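# Tuck chair under desk and park cart in bay

## Task

Slide the office chair fully under the desk so it finishes upright with every wheel on the floor; drive the utility cart into the yellow-taped bay so that all four of its wheels sit inside the tape and none touch it; keep the desk roughly in its original spot with its load still on top and nothing overhanging its edges; the robot must not topple or finish leaning (either one fails the job); at the end release whatever is held and back away from it.

## Robot and tools

ROBOT. TidyBot++: a four-caster base (0.54 m long, 0.50 m wide, 0.38 m tall) that can drive, strafe and turn, carrying one seven-joint arm with a two-finger gripper. The shoulder is 0.12 m ahead of the base centre and 0.68 m off the floor. Segments: upper arm 0.42 m, forearm 0.31 m, hand 0.31 m. The arm begins folded with the hand facing down, sticking out up to 0.08 m beyond the base front. Cameras: base_camera (fixed on the base, looking forward, 644x364) and wrist_camera (on the hand, looking where it points, 644x476 fisheye).

FRAMES. Base frame: origin on the floor below the base centre, x forward, y left, z up, metres. hand_pose and hand_target are in this frame; hand_pose is the point between the finger pads, its z axis along the fingers, fingers closing along its y axis. Odometry frame: the base frame as it was when the scene began. base_odometry gives x, y (m) and heading (rad, left positive, -3.142 to 3.142); it counts wheel turns only, so slipping looks like travel, and it drifts a few cm over many moves. base_tilt is in degrees, forward and right positive.

move. One action per call; keys: base, joints, target, speeds, cameras, blocking. Any other key makes the call invalid; an out-of-range number gets it refused.
- base: object with any of translate_m (forward positive, -2 to 2 m), strafe_m (left positive, -2 to 2 m), rotate_rad (counter-clockwise seen from above positive, -6.3 to 6.3 rad). These are offsets from where the base last reported itself, along its axes at that moment, not poses.
- joints: object of absolute targets by name. joint_1_rad to joint_7_rad in radians; joint_2_rad -2.249 to 2.249, joint_4_rad -2.579 to 2.579, joint_6_rad -2.099 to 2.099, the others unlimited but taking the short way round (send steps under half a turn). joint_1_rad positive turns the arm clockwise from above, opposite to heading. gripper_pos 0 (open, about 85 mm gap) to 1 (closed); gap is roughly 85 x (1 - gripper_pos) mm.
- target: one list of seven numbers [x, y, z, qw, qx, qy, qz], an absolute hand pose in the base frame, metres plus unit quaternion, same form as hand_pose. With target, joints may hold only gripper_pos.
- speeds: per-action caps; translate_m and strafe_m 0.05 to 0.5 m/s (give a combined drive's speed under one key only), rotate_rad 0.1 to 1.57 rad/s.
- cameras: list of "base_camera", "wrist_camera" or "all"; omitted means all, [] none.
- blocking: true or omitted returns once everything rests; false returns in about 0.5 s while motion continues, and a later move overrides only what it names.
An action lasts at most 15 s; base moves are cut at 14 s ("time_out").

wait: seconds 0 to 10, plus cameras; commands nothing new. stop: cameras only; brakes every running motion. zoom_image: camera plus region [x0, y0, x1, y1] in image pixels, top-left origin, no bigger than 504 by 504. read_manual: section "licences", text only. finished_scene: scene, the current scene's integer; it ends the scene irreversibly, so the goal must already hold without the robot.

RESULT LINES. base_status, joint_status and hand_status report each commanded motion: "done", "moving", "off_target" (rested away from target, may still push), "stopped" (braked by stop), "contact_stop", "time_out", "not_followed", "torque_fault", "limit_stop_at_motor_heat". The "move" line is "done" or the worst status. Hand "done" means within 10 mm and 2 degrees; joint tolerance is 0.039 rad (0.095 for joints 5 to 7), gripper 0.03. Gripper "off_target" when closing means something is held. Also shown: joint_positions, motor_effort (percent of max, peak in brackets), hand_pose, hand_target, on_its_own (uncommanded behaviour), pictures (image order), earlier move. Warnings: "joint command not followed" or "pose unreachable" (arm self-collision check withheld targets; no check protects the base), "ARM HIT", MOTOR HOT, OVER-TEMPERATURE FAULT. base_status "done" only means the wheels turned enough; a blocked base may have stopped short.

TIPS. Hand targets usually land within about 3 cm; to correct, add (wanted minus measured hand_pose) to the last target. To keep the hand still, resend hand_target, not hand_pose. Low, close, forward-pointing targets often miss or drive the arm into the base. Loads make the arm sag; never command a loaded joint to its current reading. The hand can rise to about 0.94 m only near the base.

AVOID. If a move is refused, or a contact stop, timeout or torque fault appears, later calls in the same reply are skipped. Don't let the arm snag anything about 0.6 m or higher while the base drives or turns: the robot can tip. Pushing or pulling sideways with a raised hand, or swinging a stretched arm, can lift wheels; back off or retract to recover. Torque limits (104.5 N m joints 1 to 4, 51.3 for 5 to 7) trigger a 10 s arm freeze. Blocked arms and bases keep pushing. Avoid drops, releasing moving parts, slams, hard hits, very hard shoves, overloading the gripper, and overheating motors with long stretched or loaded holds. Loose objects or held parts may be nudged by brief outside pushes.

Each tool is called after "Request:" by a JSON object that holds its "api" and its "payload", one argument or row to a line.

## Session

Request:
{"api": "move", "payload": {

}}

Scene clock: 0.00 s.
base_odometry: x=+0.000 y=+0.000 heading=+0.000
base_tilt: forward=+0.4 right=-0.8
base_status: not commanded
joint_positions: joint_1_rad=+0.010 joint_2_rad=-0.397 joint_3_rad=+3.172 joint_4_rad=-2.534 joint_5_rad=-0.017 joint_6_rad=-0.894 joint_7_rad=+1.587 gripper_pos=+0.000
joint_status: not commanded
motor_effort: joint_1_rad=-1 joint_2_rad=-1 joint_3_rad=-1 joint_4_rad=+15 joint_5_rad=+0 joint_6_rad=+2 joint_7_rad=+0
hand_pose: x=+0.2564 y=+0.0012 z=+0.5920 quat_wxyz=(-0.011, +0.998, -0.016, +0.056) (m; base frame)
hand_target: x=+0.2572 y=+0.0012 z=+0.5925 quat_wxyz=(-0.011, +0.998, -0.016, +0.056) (m; base frame)
hand_status: not commanded
pictures: base_camera, wrist_camera
camera_calibration:
wrist_camera: T_world_to_cam=[[-0.066575, -0.996263, -0.0550209, 0.0567666], [-0.99515, 0.0703009, -0.0688128, 0.347432], [0.0724237, 0.0501728, -0.996111, 0.707786], [0, 0, 0, 1]] pos_world=[0.298266, -0.00338193, 0.732064]

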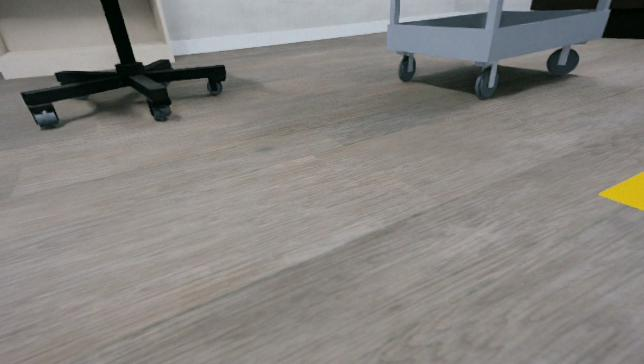

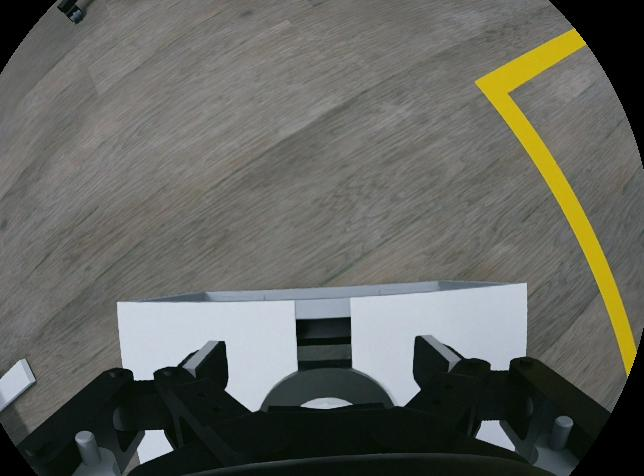

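Request:
{"api": "move", "payload": {
  "joints": {"joint_2_rad":-0.4,"joint_4_rad":-1.9,"joint_6_rad":-0.4}
}}

Request:
{"api": "move", "payload": {
  "base": {"rotate_rad":-0.9}
}}

Request:
{"api": "move", "payload": {
  "base": {"rotate_rad":1.8}
}}

Scene clock: 6.20 s.
move: done
base_odometry: x=+0.000 y=+0.000 heading=+0.000
base_tilt: forward=+0.4 right=-0.7
base_status: not commanded
joint_positions: joint_1_rad=+0.010 joint_2_rad=-0.397 joint_3_rad=+3.172 joint_4_rad=-1.914 joint_5_rad=-0.017 joint_6_rad=-0.433 joint_7_rad=+1.587 gripper_pos=+0.000
joint_status: all done
motor_effort: joint_1_rad=+0(1) joint_2_rad=-8(8) joint_3_rad=-1(1) joint_4_rad=+21(22) joint_5_rad=+0(1) joint_6_rad=+9(9) joint_7_rad=+0(1)
hand_pose: x=+0.5593 y=-0.0166 z=+0.9717 quat_wxyz=(+0.003, +0.828, -0.017, +0.561) (m; base frame)
hand_target: x=+0.5633 y=-0.0171 z=+0.9911 quat_wxyz=(+0.004, +0.813, -0.017, +0.582) (m; base frame)
hand_status: not commanded
pictures: base_camera, wrist_camera
camera_calibration:
wrist_camera: T_world_to_cam=[[-0.020402, -0.998019, -0.0595176, 0.058619], [-0.406005, 0.0626708, -0.911719, 1.16568], [0.913643, 0.0055635, -0.406479, 0.0208211], [0, 0, 0, 1]] pos_world=[0.455446, -0.0146673, 1.07473]

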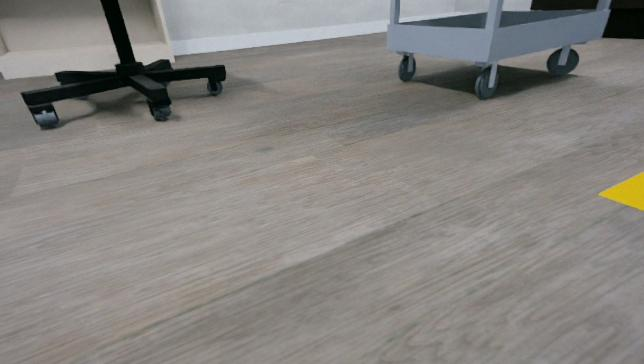

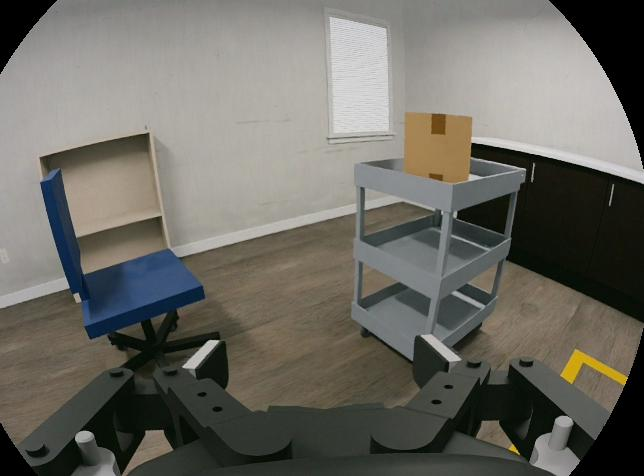

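Scene clock: 8.13 s.
move: done
base_odometry: x=+0.000 y=+0.000 heading=-0.899
base_tilt: forward=+0.4 right=-0.7
base_status: done
joint_positions: joint_1_rad=+0.010 joint_2_rad=-0.397 joint_3_rad=+3.172 joint_4_rad=-1.914 joint_5_rad=-0.017 joint_6_rad=-0.427 joint_7_rad=+1.587 gripper_pos=+0.000
joint_status: not commanded
motor_effort: joint_1_rad=-1(2) joint_2_rad=-8(10) joint_3_rad=-1(3) joint_4_rad=+22(22) joint_5_rad=+0(2) joint_6_rad=+9(9) joint_7_rad=+0(1)
hand_pose: x=+0.5600 y=-0.0168 z=+0.9735 quat_wxyz=(+0.003, +0.826, -0.017, +0.564) (m; base frame)
hand_target: x=+0.5633 y=-0.0171 z=+0.9911 quat_wxyz=(+0.004, +0.813, -0.017, +0.582) (m; base frame)
hand_status: not commanded
pictures: base_camera, wrist_camera
camera_calibration:
wrist_camera: T_world_to_cam=[[-0.0205179, -0.998018, -0.0594837, 0.0585414], [-0.400399, 0.0627191, -0.914192, 1.1669], [0.916111, 0.00505991, -0.400892, 0.0140995], [0, 0, 0, 1]] pos_world=[0.455511, -0.014833, 1.07591]

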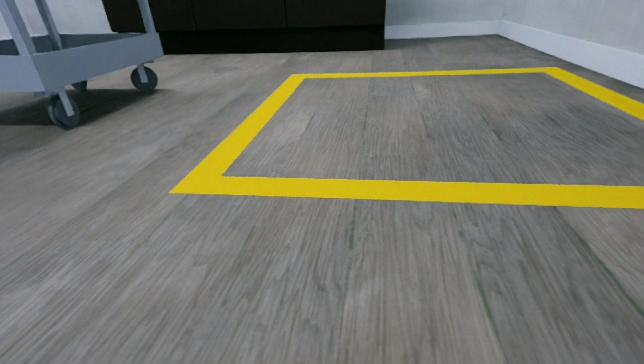

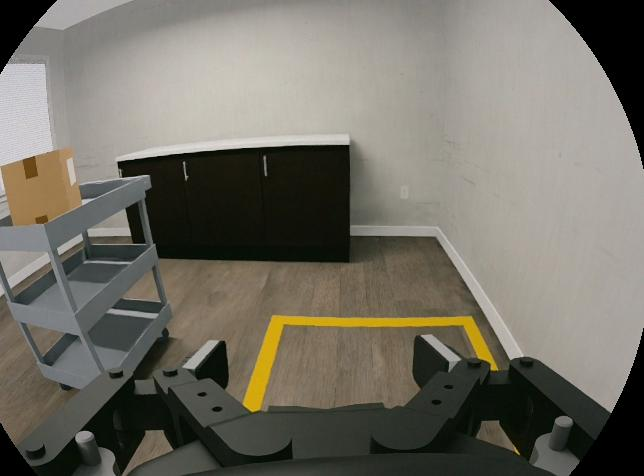

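Scene clock: 10.70 s.
move: done
base_odometry: x=+0.000 y=+0.000 heading=+0.900
base_tilt: forward=+0.4 right=-0.7
base_status: done
joint_positions: joint_1_rad=+0.010 joint_2_rad=-0.397 joint_3_rad=+3.172 joint_4_rad=-1.914 joint_5_rad=-0.017 joint_6_rad=-0.426 joint_7_rad=+1.587 gripper_pos=+0.000
joint_status: not commanded
motor_effort: joint_1_rad=+0(2) joint_2_rad=-8(10) joint_3_rad=-1(3) joint_4_rad=+22(22) joint_5_rad=+0(1) joint_6_rad=+9(9) joint_7_rad=+0(1)
hand_pose: x=+0.5601 y=-0.0168 z=+0.9738 quat_wxyz=(+0.003, +0.826, -0.017, +0.564) (m; base frame)
hand_target: x=+0.5633 y=-0.0171 z=+0.9911 quat_wxyz=(+0.004, +0.813, -0.017, +0.582) (m; base frame)
hand_status: not commanded
pictures: base_camera, wrist_camera
camera_calibration:
wrist_camera: T_world_to_cam=[[-0.0204, -0.998023, -0.0594549, 0.0584958], [-0.399457, 0.0626508, -0.914609, 1.1671], [0.916525, 0.00509171, -0.399945, 0.0129581], [0, 0, 0, 1]] pos_world=[0.455523, -0.0148055, 1.0761]

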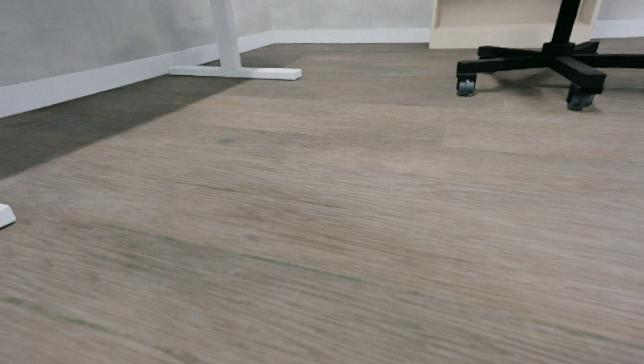

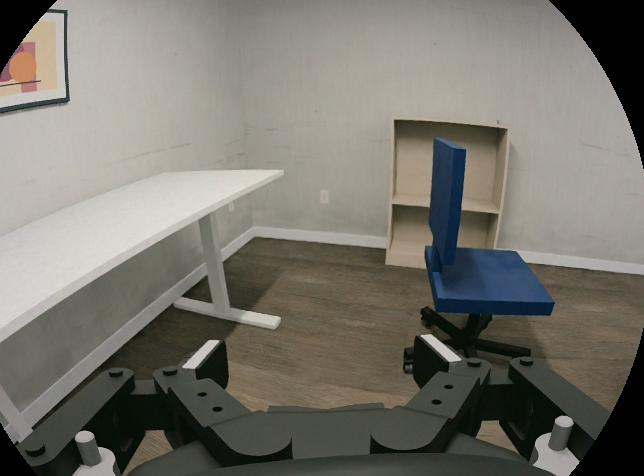

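Request:
{"api": "move", "payload": {
  "base": {"translate_m":0.77,"strafe_m":-0.80,"rotate_rad":-1.93},
  "joints": {"joint_2_rad":0.0,"joint_4_rad":-1.3,"joint_6_rad":-1.4,"joint_7_rad":1.57}
}}

Scene clock: 59.47 s.
move: done
base_odometry: x=+1.105 y=+0.106 heading=-1.030
base_tilt: forward=+0.4 right=-0.8
base_status: done
joint_positions: joint_1_rad=+0.009 joint_2_rad=-0.004 joint_3_rad=+3.170 joint_4_rad=-1.317 joint_5_rad=-0.017 joint_6_rad=-1.362 joint_7_rad=+1.587 gripper_pos=+0.000
joint_status: all done
motor_effort: joint_1_rad=+0(3) joint_2_rad=-19(22) joint_3_rad=-1(4) joint_4_rad=+18(23) joint_5_rad=+0(1) joint_6_rad=+4(9) joint_7_rad=+0(1)
hand_pose: x=+0.5616 y=-0.0101 z=+0.9048 quat_wxyz=(-0.002, +0.973, -0.010, +0.231) (m; base frame)
hand_target: x=+0.5552 y=-0.0111 z=+0.9053 quat_wxyz=(-0.004, +0.975, -0.020, +0.219) (m; base frame)
hand_status: not commanded
pictures: base_camera, wrist_camera
camera_calibration:
wrist_camera: T_world_to_cam=[[-0.0413968, -0.99786, -0.0506211, 0.0648269], [-0.909214, 0.0586291, -0.41218, 0.935791], [0.414266, 0.0289625, -0.909695, 0.727442], [0, 0, 0, 1]] pos_world=[0.552164, -0.0112449, 1.05075]

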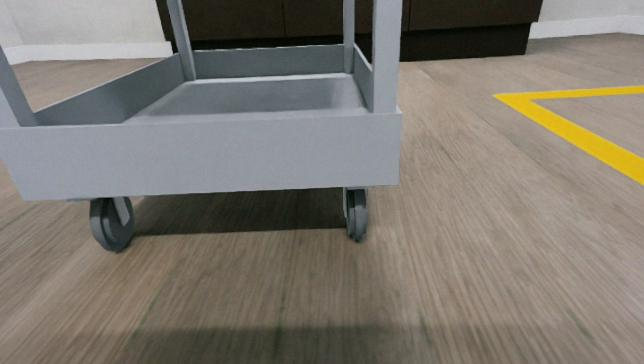

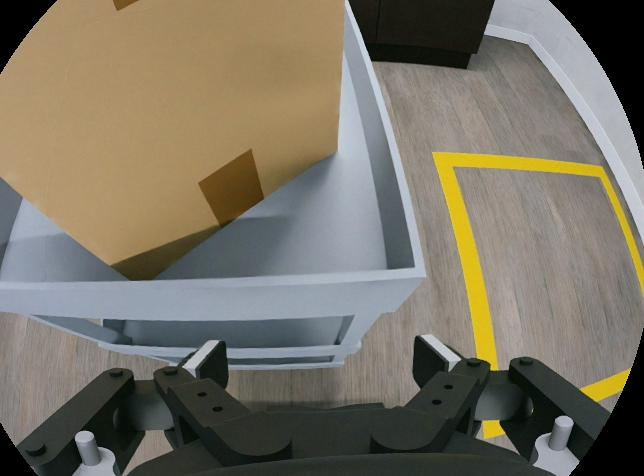

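Request:
{"api": "move", "payload": {
  "base": {"strafe_m":0.08},
  "joints": {"joint_2_rad":0.225,"joint_4_rad":-0.95,"joint_6_rad":-1.966,"joint_7_rad":0}
}}

Scene clock: 70.63 s.
move: done
base_odometry: x=+1.174 y=+0.147 heading=-1.030
base_tilt: forward=+0.4 right=-0.7
base_status: done
joint_positions: joint_1_rad=+0.007 joint_2_rad=+0.210 joint_3_rad=+3.170 joint_4_rad=-0.966 joint_5_rad=-0.017 joint_6_rad=-1.929 joint_7_rad=+0.049 gripper_pos=+0.000
joint_status: all done
motor_effort: joint_1_rad=-1(3) joint_2_rad=-24(26) joint_3_rad=-1(3) joint_4_rad=+15(20) joint_5_rad=+0(2) joint_6_rad=+1(5) joint_7_rad=+0(1)
hand_pose: x=+0.5087 y=-0.0061 z=+0.9032 quat_wxyz=(-0.016, +0.714, -0.700, +0.011) (m; base frame)
hand_target: x=+0.5034 y=-0.0076 z=+0.9018 quat_wxyz=(-0.003, +0.695, -0.719, -0.003) (m; base frame)
hand_status: not commanded
pictures: base_camera, wrist_camera
camera_calibration:
wrist_camera: T_world_to_cam=[[-0.997742, 0.0187276, -0.0644956, 0.571814], [0.0155006, 0.99862, 0.0501777, 0.00449351], [0.0653463, 0.0490646, -0.996656, 1.00402], [0, 0, 0, 1]] pos_world=[0.504844, -0.0644579, 1.03732]

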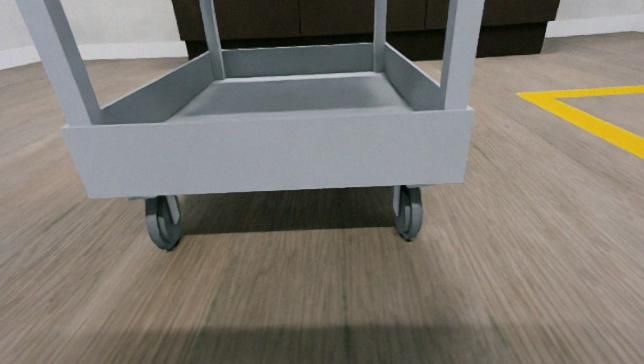

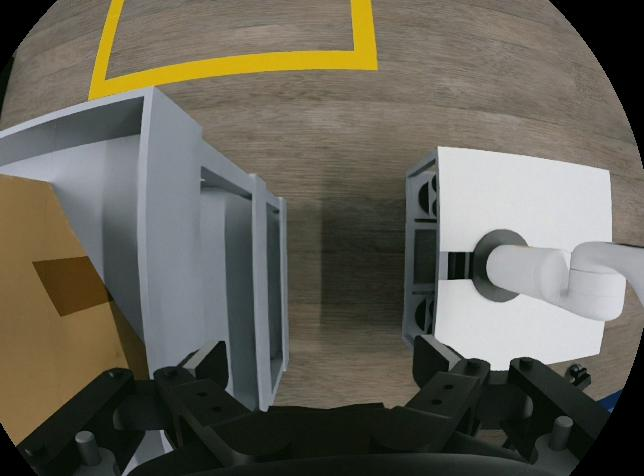

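Request:
{"api": "move", "payload": {
  "base": {"strafe_m":-0.08,"translate_m":0.105},
  "joints": {"joint_6_rad":-2.0}
}}

Scene clock: 79.57 s.
move: done
base_odometry: x=+1.160 y=+0.016 heading=-1.030
base_tilt: forward=+0.5 right=-0.7
base_status: done
joint_positions: joint_1_rad=+0.008 joint_2_rad=+0.224 joint_3_rad=+3.170 joint_4_rad=-0.964 joint_5_rad=-0.017 joint_6_rad=-1.975 joint_7_rad=+0.046 gripper_pos=+0.000
joint_status: all done
motor_effort: joint_1_rad=-1(3) joint_2_rad=-25(28) joint_3_rad=-1(2) joint_4_rad=+15(16) joint_5_rad=+1(1) joint_6_rad=+0(1) joint_7_rad=+0(1)
hand_pose: x=+0.4977 y=-0.0060 z=+0.8983 quat_wxyz=(+0.004, +0.713, -0.701, -0.011) (m; base frame)
hand_target: x=+0.4928 y=-0.0072 z=+0.9020 quat_wxyz=(+0.008, +0.695, -0.719, -0.015) (m; base frame)
hand_status: not commanded
pictures: base_camera, wrist_camera
camera_calibration:
wrist_camera: T_world_to_cam=[[-0.999741, 0.0218669, -0.00635152, 0.509289], [0.0215187, 0.998492, 0.0505, 0.00152411], [0.00744622, 0.0503503, -0.998704, 1.0305], [0, 0, 0, 1]] pos_world=[0.501451, -0.0645444, 1.03232]

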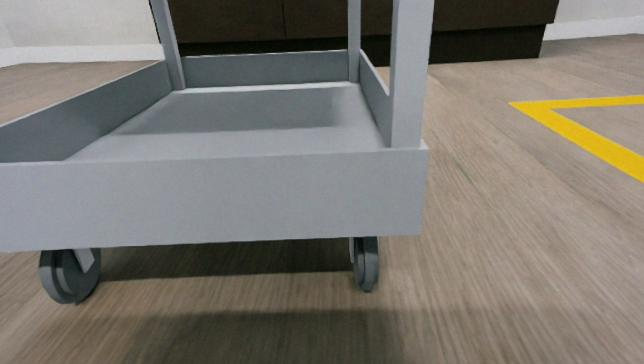

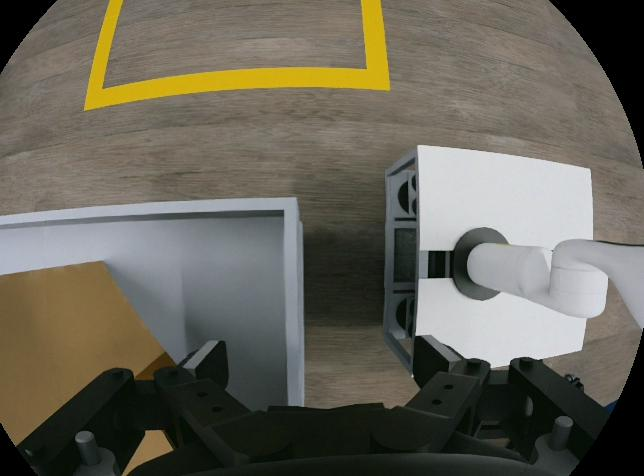

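Request:
{"api": "move", "payload": {
  "base": {"strafe_m":-0.05},
  "cameras": []
}}

Request:
{"api": "move", "payload": {
  "joints": {"joint_2_rad":0.173,"joint_4_rad":-1.30,"joint_6_rad":-1.69,"joint_7_rad":0}
}}

Scene clock: 85.67 s.
move: done
base_odometry: x=+1.117 y=-0.010 heading=-1.030
base_tilt: forward=+0.4 right=-0.8
base_status: done
joint_positions: joint_1_rad=+0.014 joint_2_rad=+0.224 joint_3_rad=+3.170 joint_4_rad=-0.964 joint_5_rad=-0.017 joint_6_rad=-1.975 joint_7_rad=+0.046 gripper_pos=+0.000
joint_status: not commanded
motor_effort: joint_1_rad=-1(3) joint_2_rad=-25(26) joint_3_rad=-1(3) joint_4_rad=+15(16) joint_5_rad=+0(2) joint_6_rad=+1(1) joint_7_rad=+0(1)
hand_pose: x=+0.4976 y=-0.0083 z=+0.8983 quat_wxyz=(+0.004, +0.711, -0.703, -0.011) (m; base frame)
hand_target: x=+0.4928 y=-0.0072 z=+0.9020 quat_wxyz=(+0.008, +0.695, -0.719, -0.015) (m; base frame)
hand_status: not commanded
pictures: none
No camera images: "cameras" was empty.

Scene clock: 87.13 s.
move: done
base_odometry: x=+1.117 y=-0.010 heading=-1.030
base_tilt: forward=+0.4 right=-0.7
base_status: not commanded
joint_positions: joint_1_rad=+0.014 joint_2_rad=+0.191 joint_3_rad=+3.170 joint_4_rad=-1.286 joint_5_rad=-0.017 joint_6_rad=-1.730 joint_7_rad=+0.046 gripper_pos=+0.000
joint_status: all done
motor_effort: joint_1_rad=-1(1) joint_2_rad=-23(27) joint_3_rad=-1(1) joint_4_rad=+15(17) joint_5_rad=-1(1) joint_6_rad=+0(2) joint_7_rad=+0(1)
hand_pose: x=+0.4919 y=-0.0084 z=+0.8137 quat_wxyz=(+0.018, +0.709, -0.704, -0.028) (m; base frame)
hand_target: x=+0.4979 y=-0.0079 z=+0.8157 quat_wxyz=(+0.003, +0.693, -0.720, -0.012) (m; base frame)
hand_status: not commanded
pictures: base_camera, wrist_camera
camera_calibration:
wrist_camera: T_world_to_cam=[[-0.998743, 0.0325003, 0.038154, 0.466425], [0.0344938, 0.998009, 0.0528078, 0.0000927988], [-0.0363618, 0.0540576, -0.997876, 0.967043], [0, 0, 0, 1]] pos_world=[0.500999, -0.0675276, 0.947188]

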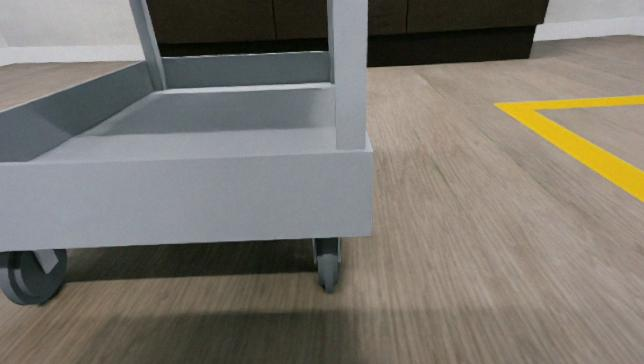

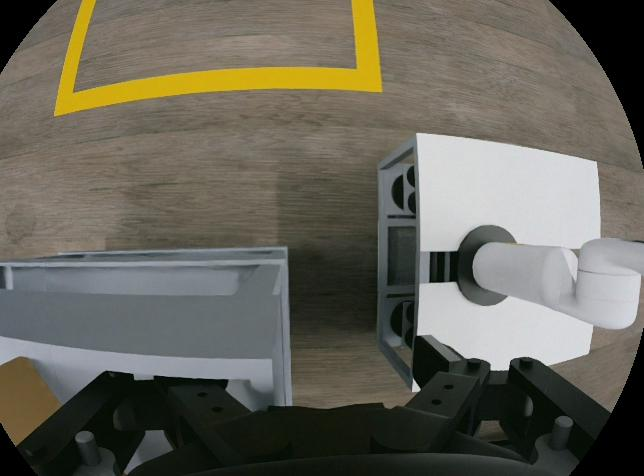

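Request:
{"api": "move", "payload": {
  "base": {"translate_m":0.012},
  "joints": {"gripper_pos":0.8}
}}

Request:
{"api": "move", "payload": {
  "joints": {"gripper_pos":1}
}}

Scene clock: 91.10 s.
move: done
base_odometry: x=+1.123 y=-0.021 heading=-1.030
base_tilt: forward=+0.4 right=-0.8
base_status: done
joint_positions: joint_1_rad=+0.014 joint_2_rad=+0.180 joint_3_rad=+3.170 joint_4_rad=-1.291 joint_5_rad=-0.017 joint_6_rad=-1.711 joint_7_rad=+0.046 gripper_pos=+0.800
joint_status: all done
motor_effort: joint_1_rad=+0(1) joint_2_rad=-23(28) joint_3_rad=-1(1) joint_4_rad=+15(17) joint_5_rad=+0(2) joint_6_rad=+0(3) joint_7_rad=+0(0)
hand_pose: x=+0.4949 y=-0.0086 z=+0.8159 quat_wxyz=(+0.009, +0.709, -0.705, -0.019) (m; base frame)
hand_target: x=+0.4979 y=-0.0079 z=+0.8157 quat_wxyz=(+0.003, +0.693, -0.720, -0.012) (m; base frame)
hand_status: not commanded
pictures: base_camera, wrist_camera
camera_calibration:
wrist_camera: T_world_to_cam=[[-0.999369, 0.0328856, 0.0134371, 0.489804], [0.0335535, 0.998034, 0.0529435, 0.000388338], [-0.0116696, 0.053361, -0.998507, 0.95765], [0, 0, 0, 1]] pos_world=[0.500657, -0.0675962, 0.949618]

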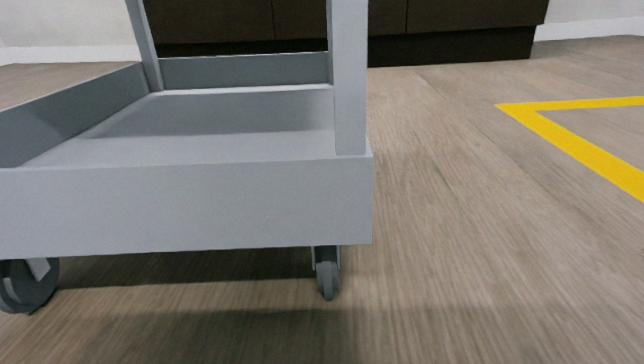

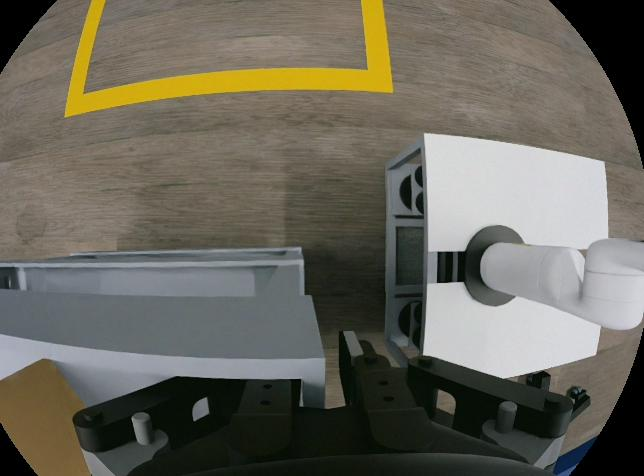

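Scene clock: 91.73 s.
move: off_target
base_odometry: x=+1.123 y=-0.020 heading=-1.030
base_tilt: forward=+0.4 right=-0.7
base_status: not commanded
joint_positions: joint_1_rad=+0.014 joint_2_rad=+0.179 joint_3_rad=+3.170 joint_4_rad=-1.292 joint_5_rad=-0.017 joint_6_rad=-1.691 joint_7_rad=+0.045 gripper_pos=+0.949
joint_status: gripper_pos off_target (ended at +0.949, target +1.000)
motor_effort: joint_1_rad=-1(2) joint_2_rad=-22(25) joint_3_rad=-1(2) joint_4_rad=+15(15) joint_5_rad=+1(3) joint_6_rad=-3(5) joint_7_rad=+1(1)
hand_pose: x=+0.5007 y=-0.0087 z=+0.8160 quat_wxyz=(+0.003, +0.709, -0.705, -0.011) (m; base frame)
hand_target: x=+0.4979 y=-0.0079 z=+0.8157 quat_wxyz=(+0.003, +0.693, -0.720, -0.012) (m; base frame)
hand_status: not commanded
pictures: base_camera, wrist_camera
camera_calibration:
wrist_camera: T_world_to_cam=[[-0.999388, 0.0343144, -0.00676706, 0.512061], [0.0339102, 0.998029, 0.0528063, 0.000257646], [0.00856573, 0.0525445, -0.998582, 0.947726], [0, 0, 0, 1]] pos_world=[0.503621, -0.067626, 0.949833]

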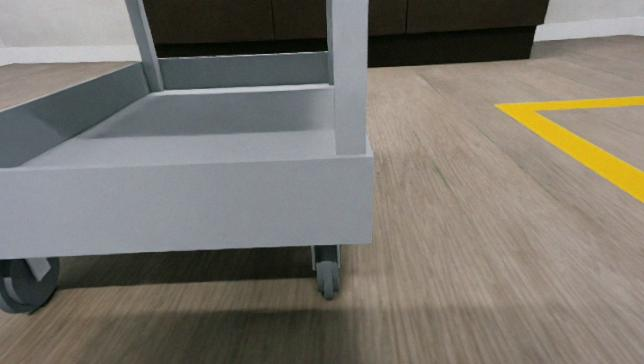

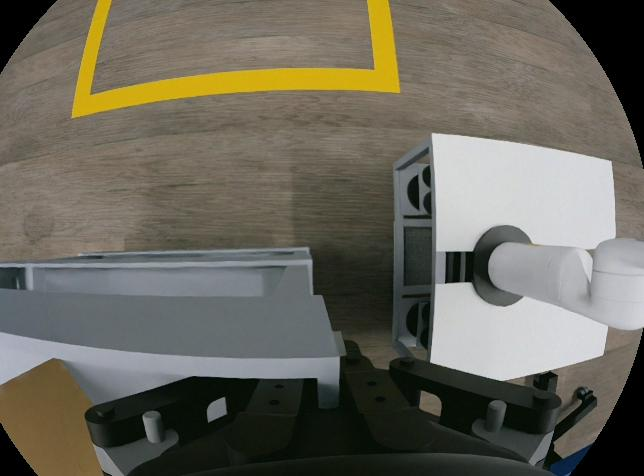

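Request:
{"api": "move", "payload": {
  "base": {"strafe_m":-0.3},
  "speeds": {"strafe_m":0.15}
}}

Scene clock: 97.63 s.
move: done
base_odometry: x=+0.866 y=-0.175 heading=-1.030
base_tilt: forward=+0.4 right=-0.7
base_status: done
joint_positions: joint_1_rad=-0.021 joint_2_rad=+0.173 joint_3_rad=+3.135 joint_4_rad=-1.300 joint_5_rad=-0.009 joint_6_rad=-1.688 joint_7_rad=+0.042 gripper_pos=+0.949
joint_status: not commanded
motor_effort: joint_1_rad=+3(17) joint_2_rad=-19(27) joint_3_rad=+2(13) joint_4_rad=+18(18) joint_5_rad=+0(10) joint_6_rad=+2(6) joint_7_rad=-5(12)
hand_pose: x=+0.4979 y=+0.0144 z=+0.8158 quat_wxyz=(+0.003, +0.732, -0.682, -0.010) (m; base frame)
hand_target: x=+0.4979 y=-0.0079 z=+0.8157 quat_wxyz=(+0.003, +0.693, -0.720, -0.012) (m; base frame)
hand_status: not commanded
pictures: base_camera, wrist_camera
camera_calibration:
wrist_camera: T_world_to_cam=[[-0.999472, -0.0315396, -0.0078379, 0.51042], [-0.0319013, 0.998171, 0.0513609, 0.0112338], [0.00620366, 0.0515838, -0.998649, 0.947632], [0, 0, 0, 1]] pos_world=[0.50463, -0.0439973, 0.949776]

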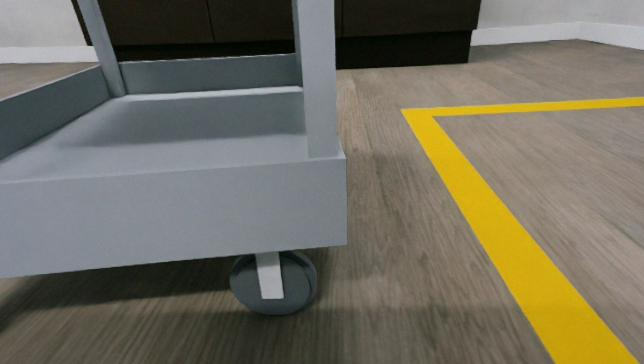

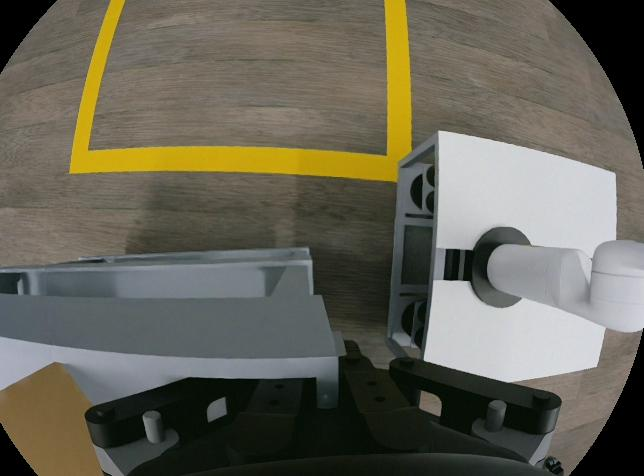

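Request:
{"api": "move", "payload": {
  "base": {"strafe_m":-0.55},
  "speeds": {"strafe_m":0.2}
}}

Scene clock: 103.93 s.
move: done
base_odometry: x=+0.394 y=-0.458 heading=-1.030
base_tilt: forward=+0.4 right=-0.7
base_status: done
joint_positions: joint_1_rad=-0.015 joint_2_rad=+0.170 joint_3_rad=+3.139 joint_4_rad=-1.304 joint_5_rad=-0.008 joint_6_rad=-1.687 joint_7_rad=+0.049 gripper_pos=+0.949
joint_status: not commanded
motor_effort: joint_1_rad=+1(16) joint_2_rad=-19(27) joint_3_rad=+1(12) joint_4_rad=+18(19) joint_5_rad=+2(9) joint_6_rad=+4(5) joint_7_rad=-3(10)
hand_pose: x=+0.4970 y=+0.0103 z=+0.8158 quat_wxyz=(+0.004, +0.731, -0.683, -0.010) (m; base frame)
hand_target: x=+0.4979 y=-0.0079 z=+0.8157 quat_wxyz=(+0.003, +0.693, -0.720, -0.012) (m; base frame)
hand_status: not commanded
pictures: base_camera, wrist_camera
camera_calibration:
wrist_camera: T_world_to_cam=[[-0.99955, -0.0287979, -0.0083361, 0.509754], [-0.0291753, 0.998354, 0.049381, 0.0155246], [0.00690031, 0.049602, -0.998745, 0.947584], [0, 0, 0, 1]] pos_world=[0.503439, -0.0478212, 0.949878]

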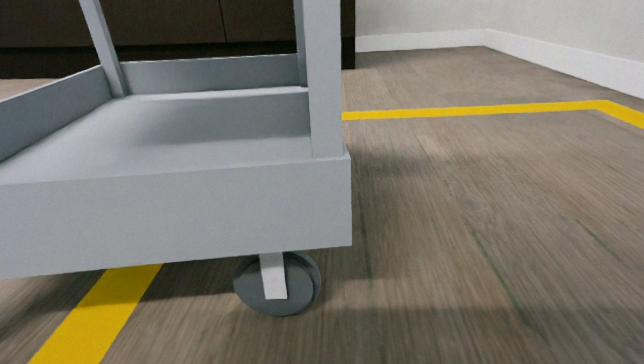

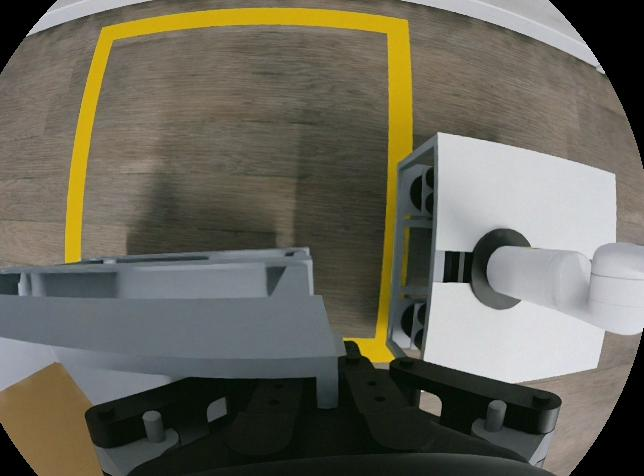

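Request:
{"api": "move", "payload": {
  "base": {"strafe_m":-0.48},
  "speeds": {"strafe_m":0.2}
}}

Request:
{"api": "move", "payload": {
  "joints": {"gripper_pos":0.5}
}}

Request:
{"api": "move", "payload": {
  "joints": {"joint_2_rad":0.05,"joint_4_rad":-1.0,"joint_6_rad":-2.06,"gripper_pos":0.3}
}}

Scene clock: 112.53 s.
move: done
base_odometry: x=-0.017 y=-0.705 heading=-1.030
base_tilt: forward=+0.5 right=-0.7
base_status: done
joint_positions: joint_1_rad=-0.016 joint_2_rad=+0.167 joint_3_rad=+3.139 joint_4_rad=-1.308 joint_5_rad=-0.008 joint_6_rad=-1.688 joint_7_rad=+0.052 gripper_pos=+0.949
joint_status: not commanded
motor_effort: joint_1_rad=+1(16) joint_2_rad=-18(26) joint_3_rad=+1(12) joint_4_rad=+18(20) joint_5_rad=+2(9) joint_6_rad=+4(6) joint_7_rad=-4(11)
hand_pose: x=+0.4951 y=+0.0109 z=+0.8158 quat_wxyz=(+0.004, +0.732, -0.681, -0.010) (m; base frame)
hand_target: x=+0.4979 y=-0.0079 z=+0.8157 quat_wxyz=(+0.003, +0.693, -0.720, -0.012) (m; base frame)
hand_status: not commanded
pictures: base_camera, wrist_camera
camera_calibration:
wrist_camera: T_world_to_cam=[[-0.99943, -0.0331241, -0.00644545, 0.506333], [-0.033404, 0.998207, 0.0496759, 0.0168107], [0.00478842, 0.0498629, -0.998745, 0.948589], [0, 0, 0, 1]] pos_world=[0.502063, -0.0473081, 0.949827]

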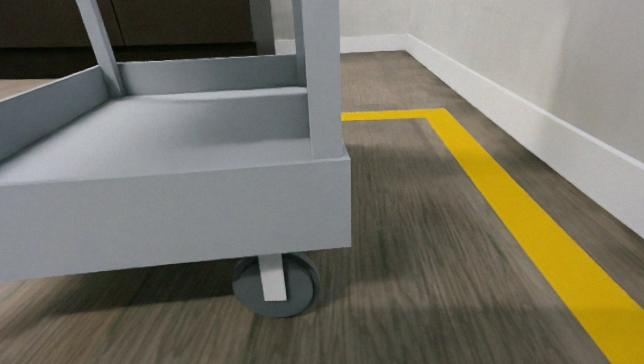

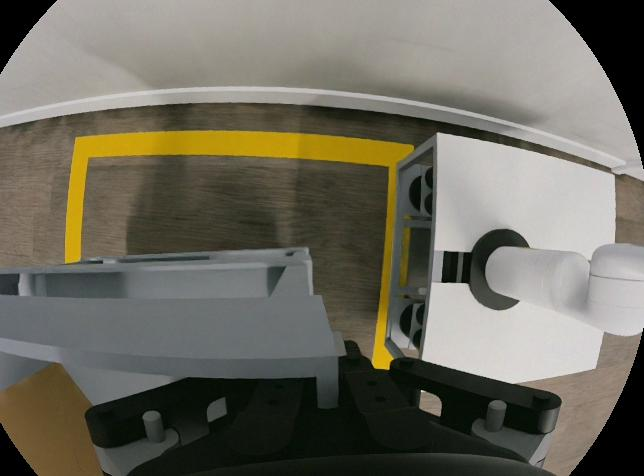

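Scene clock: 113.37 s.
move: done
base_odometry: x=-0.017 y=-0.705 heading=-1.030
base_tilt: forward=+0.4 right=-0.8
base_status: not commanded
joint_positions: joint_1_rad=-0.016 joint_2_rad=+0.169 joint_3_rad=+3.140 joint_4_rad=-1.306 joint_5_rad=-0.008 joint_6_rad=-1.688 joint_7_rad=+0.032 gripper_pos=+0.500
joint_status: all done
motor_effort: joint_1_rad=+2(3) joint_2_rad=-24(25) joint_3_rad=+1(2) joint_4_rad=+16(20) joint_5_rad=+3(4) joint_6_rad=+1(4) joint_7_rad=+0(4)
hand_pose: x=+0.4960 y=+0.0102 z=+0.8153 quat_wxyz=(+0.005, +0.725, -0.689, -0.011) (m; base frame)
hand_target: x=+0.4979 y=-0.0079 z=+0.8157 quat_wxyz=(+0.003, +0.693, -0.720, -0.012) (m; base frame)
hand_status: not commanded
pictures: base_camera, wrist_camera
camera_calibration:
wrist_camera: T_world_to_cam=[[-0.999925, -0.0110383, -0.00527853, 0.506279], [-0.0112838, 0.998736, 0.0489894, 0.00710698], [0.00473109, 0.0490453, -0.998785, 0.948183], [0, 0, 0, 1]] pos_world=[0.501835, -0.0480134, 0.949356]

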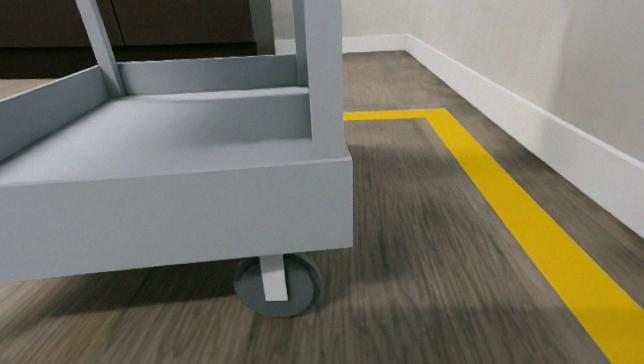

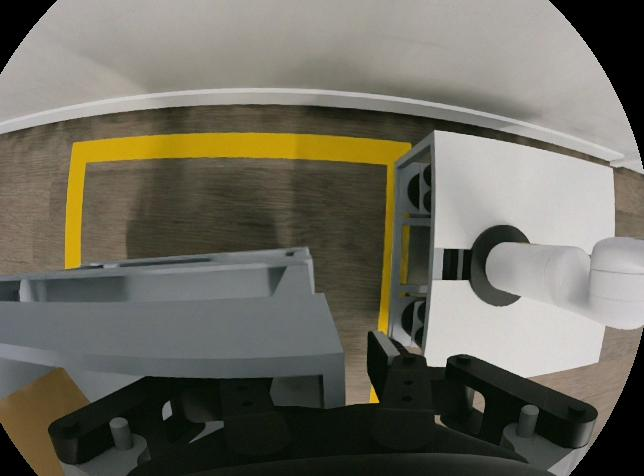

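Scene clock: 114.77 s.
move: done
base_odometry: x=-0.017 y=-0.705 heading=-1.030
base_tilt: forward=+0.4 right=-0.7
base_status: not commanded
joint_positions: joint_1_rad=-0.005 joint_2_rad=+0.057 joint_3_rad=+3.149 joint_4_rad=-1.012 joint_5_rad=-0.008 joint_6_rad=-2.022 joint_7_rad=+0.032 gripper_pos=+0.300
joint_status: all done
motor_effort: joint_1_rad=+0(3) joint_2_rad=-18(27) joint_3_rad=-1(2) joint_4_rad=+15(19) joint_5_rad=+0(4) joint_6_rad=+1(3) joint_7_rad=+0(1)
hand_pose: x=+0.4345 y=+0.0027 z=+0.9423 quat_wxyz=(-0.020, +0.718, -0.695, +0.016) (m; base frame)
hand_target: x=+0.4229 y=-0.0059 z=+0.9473 quat_wxyz=(-0.016, +0.696, -0.718, +0.007) (m; base frame)
hand_status: not commanded
pictures: base_camera, wrist_camera
camera_calibration:
wrist_camera: T_world_to_cam=[[-0.996949, 0.00649981, -0.0777903, 0.51239], [0.00277607, 0.998849, 0.0478817, 0.00258033], [0.078012, 0.0475196, -0.995819, 1.04106], [0, 0, 0, 1]] pos_world=[0.429604, -0.0553783, 1.07644]

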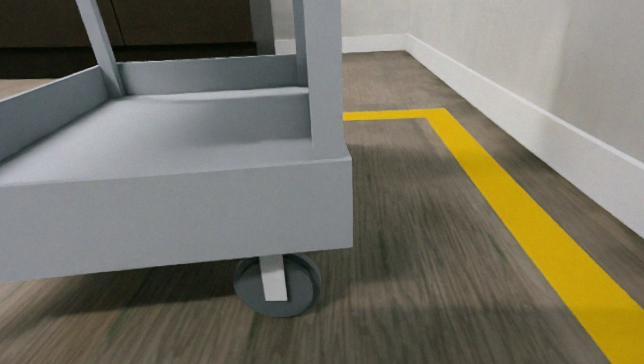

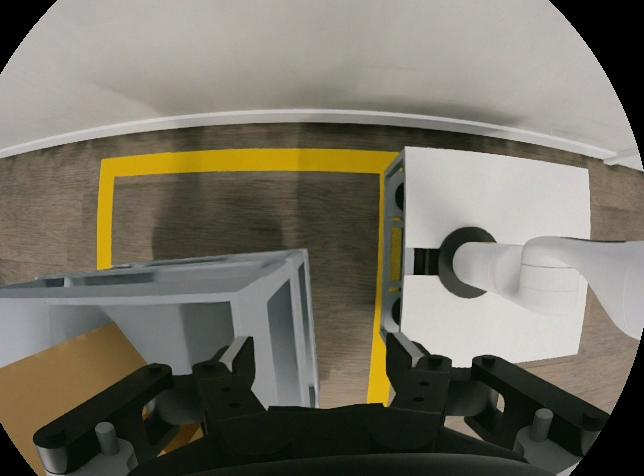

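Request:
{"api": "move", "payload": {
  "base": {"translate_m":-0.35},
  "cameras": []
}}

Request:
{"api": "move", "payload": {
  "base": {"translate_m":-0.42,"strafe_m":1.2,"rotate_rad":1.46},
  "joints": {"joint_1_rad":0,"joint_2_rad":0.0,"joint_3_rad":3.14,"joint_4_rad":-1.3,"joint_5_rad":0,"joint_6_rad":-1.0,"joint_7_rad":1.57,"gripper_pos":0}
}}

Scene clock: 132.40 s.
move: done
base_odometry: x=-0.198 y=-0.405 heading=-1.030
base_tilt: forward=+0.4 right=-0.7
base_status: done
joint_positions: joint_1_rad=-0.004 joint_2_rad=+0.046 joint_3_rad=+3.150 joint_4_rad=-1.011 joint_5_rad=-0.008 joint_6_rad=-2.031 joint_7_rad=+0.032 gripper_pos=+0.300
joint_status: not commanded
motor_effort: joint_1_rad=-1(1) joint_2_rad=-18(23) joint_3_rad=-1(1) joint_4_rad=+15(16) joint_5_rad=+0(1) joint_6_rad=+1(2) joint_7_rad=+0(1)
hand_pose: x=+0.4288 y=+0.0025 z=+0.9457 quat_wxyz=(-0.021, +0.718, -0.695, +0.017) (m; base frame)
hand_target: x=+0.4229 y=-0.0059 z=+0.9473 quat_wxyz=(-0.016, +0.696, -0.718, +0.007) (m; base frame)
hand_status: not commanded
pictures: none
No camera images: "cameras" was empty.

Scene clock: 136.30 s.
move: done
base_odometry: x=+0.615 y=+0.573 heading=+0.431
base_tilt: forward=+0.4 right=-0.7
base_status: done
joint_positions: joint_1_rad=+0.002 joint_2_rad=+0.014 joint_3_rad=+3.151 joint_4_rad=-1.294 joint_5_rad=-0.008 joint_6_rad=-1.026 joint_7_rad=+1.523 gripper_pos=+0.000
joint_status: all done
motor_effort: joint_1_rad=-1(4) joint_2_rad=-22(26) joint_3_rad=-1(4) joint_4_rad=+20(21) joint_5_rad=+0(2) joint_6_rad=+7(7) joint_7_rad=+0(2)
hand_pose: x=+0.6534 y=-0.0028 z=+0.9692 quat_wxyz=(-0.011, +0.919, -0.028, +0.393) (m; base frame)
hand_target: x=+0.6540 y=+0.0022 z=+0.9792 quat_wxyz=(-0.001, +0.913, +0.000, +0.408) (m; base frame)
hand_status: not commanded
pictures: base_camera, wrist_camera
camera_calibration:
wrist_camera: T_world_to_cam=[[-0.0497243, -0.994838, -0.0884583, 0.121332], [-0.716708, 0.0972256, -0.690562, 1.18952], [0.695598, 0.0290611, -0.717843, 0.378076], [0, 0, 0, 1]] pos_world=[0.595585, -0.00593334, 1.10357]

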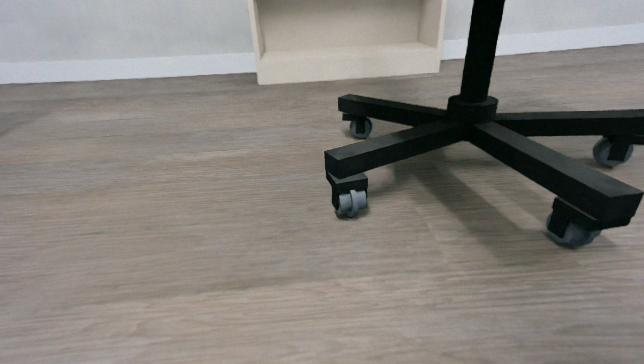

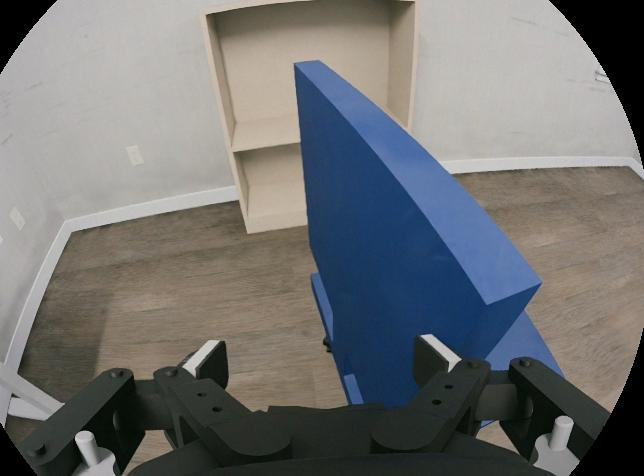

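Request:
{"api": "move", "payload": {
  "base": {"strafe_m":-0.22,"translate_m":-0.04,"rotate_rad":0.18}
}}

Scene clock: 145.10 s.
move: done
base_odometry: x=+0.670 y=+0.356 heading=+0.611
base_tilt: forward=+0.4 right=-0.7
base_status: done
joint_positions: joint_1_rad=+0.003 joint_2_rad=+0.012 joint_3_rad=+3.144 joint_4_rad=-1.294 joint_5_rad=-0.008 joint_6_rad=-1.026 joint_7_rad=+1.524 gripper_pos=+0.000
joint_status: not commanded
motor_effort: joint_1_rad=+0(3) joint_2_rad=-22(24) joint_3_rad=-1(3) joint_4_rad=+20(21) joint_5_rad=+0(2) joint_6_rad=+7(7) joint_7_rad=+0(0)
hand_pose: x=+0.6529 y=+0.0002 z=+0.9700 quat_wxyz=(-0.012, +0.919, -0.025, +0.394) (m; base frame)
hand_target: x=+0.6540 y=+0.0022 z=+0.9792 quat_wxyz=(-0.001, +0.913, +0.000, +0.408) (m; base frame)
hand_status: not commanded
pictures: base_camera, wrist_camera
camera_calibration:
wrist_camera: T_world_to_cam=[[-0.0437251, -0.995129, -0.0883493, 0.120327], [-0.716209, 0.0928779, -0.691678, 1.19015], [0.696515, 0.0330329, -0.716782, 0.377298], [0, 0, 0, 1]] pos_world=[0.594861, -0.00326011, 1.10427]

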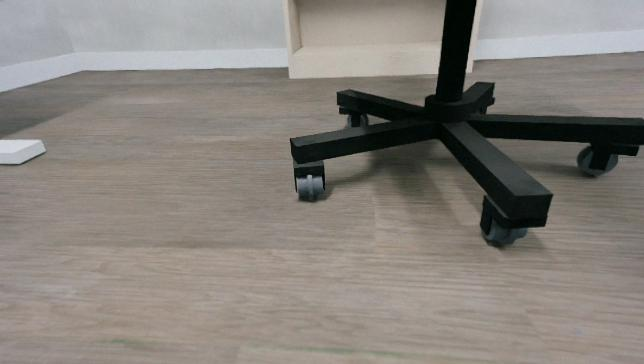

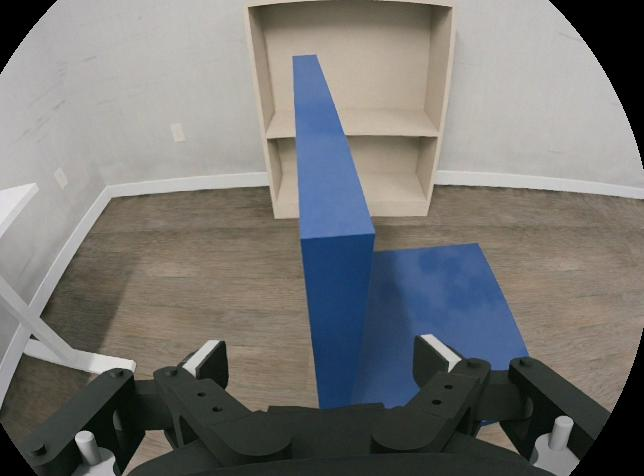

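Request:
{"api": "move", "payload": {
  "joints": {"joint_2_rad":0.06},
  "cameras": []
}}

Request:
{"api": "move", "payload": {
  "base": {"translate_m":0.11,"strafe_m":-0.012},
  "speeds": {"translate_m":0.15}
}}

Scene clock: 151.50 s.
move: done
base_odometry: x=+0.670 y=+0.356 heading=+0.611
base_tilt: forward=+0.4 right=-0.7
base_status: not commanded
joint_positions: joint_1_rad=+0.003 joint_2_rad=+0.053 joint_3_rad=+3.144 joint_4_rad=-1.297 joint_5_rad=-0.008 joint_6_rad=-1.026 joint_7_rad=+1.524 gripper_pos=+0.000
joint_status: all done
motor_effort: joint_1_rad=+0(1) joint_2_rad=-23(25) joint_3_rad=-1(1) joint_4_rad=+20(21) joint_5_rad=+0(1) joint_6_rad=+7(7) joint_7_rad=+1(1)
hand_pose: x=+0.6637 y=+0.0002 z=+0.9469 quat_wxyz=(-0.011, +0.927, -0.025, +0.374) (m; base frame)
hand_target: x=+0.6709 y=+0.0022 z=+0.9466 quat_wxyz=(-0.001, +0.925, +0.000, +0.381) (m; base frame)
hand_status: not commanded
pictures: none
No camera images: "cameras" was empty.

Scene clock: 152.93 s.
move: done
base_odometry: x=+0.767 y=+0.409 heading=+0.611
base_tilt: forward=+0.4 right=-0.7
base_status: done
joint_positions: joint_1_rad=+0.001 joint_2_rad=+0.052 joint_3_rad=+3.144 joint_4_rad=-1.295 joint_5_rad=-0.008 joint_6_rad=-1.023 joint_7_rad=+1.524 gripper_pos=+0.000
joint_status: not commanded
motor_effort: joint_1_rad=+0(3) joint_2_rad=-23(24) joint_3_rad=-1(2) joint_4_rad=+20(21) joint_5_rad=+1(2) joint_6_rad=+7(9) joint_7_rad=+1(1)
hand_pose: x=+0.6643 y=+0.0013 z=+0.9489 quat_wxyz=(-0.012, +0.926, -0.024, +0.376) (m; base frame)
hand_target: x=+0.6709 y=+0.0022 z=+0.9466 quat_wxyz=(-0.001, +0.925, +0.000, +0.381) (m; base frame)
hand_status: not commanded
pictures: base_camera, wrist_camera
camera_calibration:
wrist_camera: T_world_to_cam=[[-0.0448783, -0.995224, -0.0866919, 0.119241], [-0.741931, 0.091316, -0.664229, 1.17467], [0.668973, 0.0345099, -0.742485, 0.396817], [0, 0, 0, 1]] pos_world=[0.611414, -0.0022891, 1.08522]

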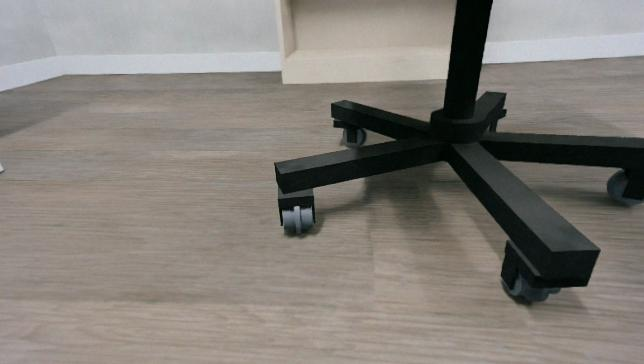

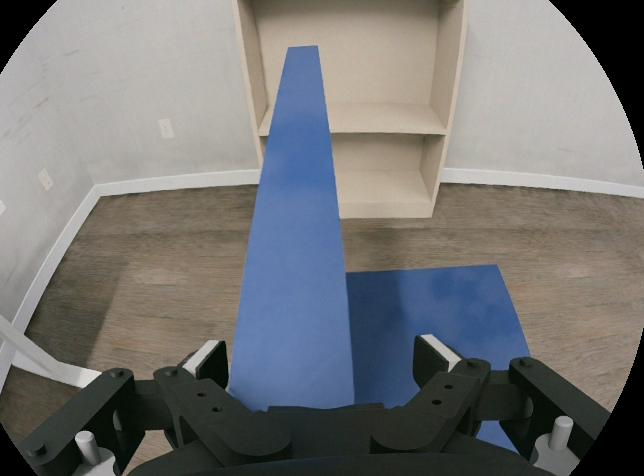

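Request:
{"api": "move", "payload": {
  "base": {"translate_m":0.02,"strafe_m":0.02},
  "joints": {"joint_2_rad":0.1},
  "cameras": []
}}

Request:
{"api": "move", "payload": {
  "joints": {"gripper_pos":1}
}}

Scene clock: 157.30 s.
move: done
base_odometry: x=+0.773 y=+0.437 heading=+0.611
base_tilt: forward=+0.4 right=-0.8
base_status: done
joint_positions: joint_1_rad=-0.003 joint_2_rad=+0.067 joint_3_rad=+3.144 joint_4_rad=-1.283 joint_5_rad=-0.008 joint_6_rad=-0.998 joint_7_rad=+1.525 gripper_pos=+0.000
joint_status: all done
motor_effort: joint_1_rad=+2(3) joint_2_rad=-19(23) joint_3_rad=+1(3) joint_4_rad=+16(20) joint_5_rad=+1(2) joint_6_rad=+5(8) joint_7_rad=+0(1)
hand_pose: x=+0.6760 y=+0.0040 z=+0.9520 quat_wxyz=(-0.013, +0.922, -0.022, +0.386) (m; base frame)
hand_target: x=+0.6810 y=+0.0022 z=+0.9243 quat_wxyz=(-0.001, +0.932, +0.000, +0.362) (m; base frame)
hand_status: not commanded
pictures: none
No camera images: "cameras" was empty.

Scene clock: 158.40 s.
move: off_target
base_odometry: x=+0.772 y=+0.437 heading=+0.611
base_tilt: forward=+0.4 right=-0.7
base_status: not commanded
joint_positions: joint_1_rad=-0.002 joint_2_rad=+0.045 joint_3_rad=+3.136 joint_4_rad=-1.288 joint_5_rad=+0.006 joint_6_rad=-1.020 joint_7_rad=+1.525 gripper_pos=+0.494
joint_status: gripper_pos off_target (ended at +0.494, target +1.000)
motor_effort: joint_1_rad=-1(6) joint_2_rad=-12(18) joint_3_rad=-1(5) joint_4_rad=+17(20) joint_5_rad=-2(5) joint_6_rad=+10(13) joint_7_rad=+2(3)
hand_pose: x=+0.6642 y=+0.0040 z=+0.9568 quat_wxyz=(-0.007, +0.923, -0.017, +0.384) (m; base frame)
hand_target: x=+0.6810 y=+0.0022 z=+0.9243 quat_wxyz=(-0.001, +0.932, +0.000, +0.362) (m; base frame)
hand_status: not commanded
pictures: base_camera, wrist_camera
camera_calibration:
wrist_camera: T_world_to_cam=[[-0.0337247, -0.996775, -0.0728137, 0.101916], [-0.7314, 0.0742656, -0.677892, 1.18574], [0.681114, 0.0303942, -0.731546, 0.384135], [0, 0, 0, 1]] pos_world=[0.609046, 0.00185258, 1.09224]

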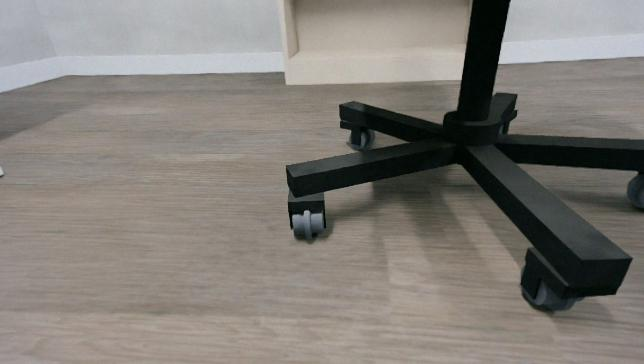

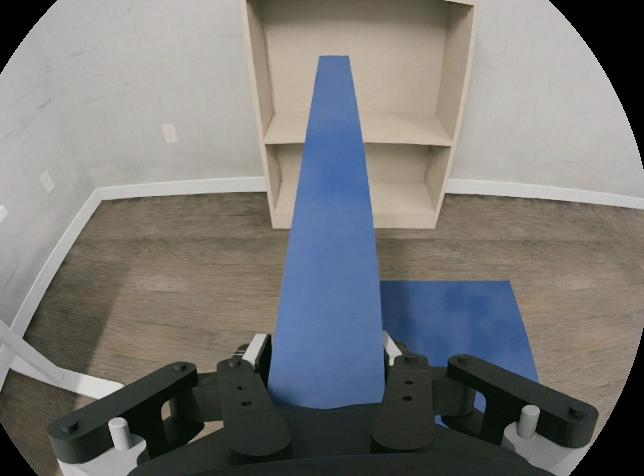

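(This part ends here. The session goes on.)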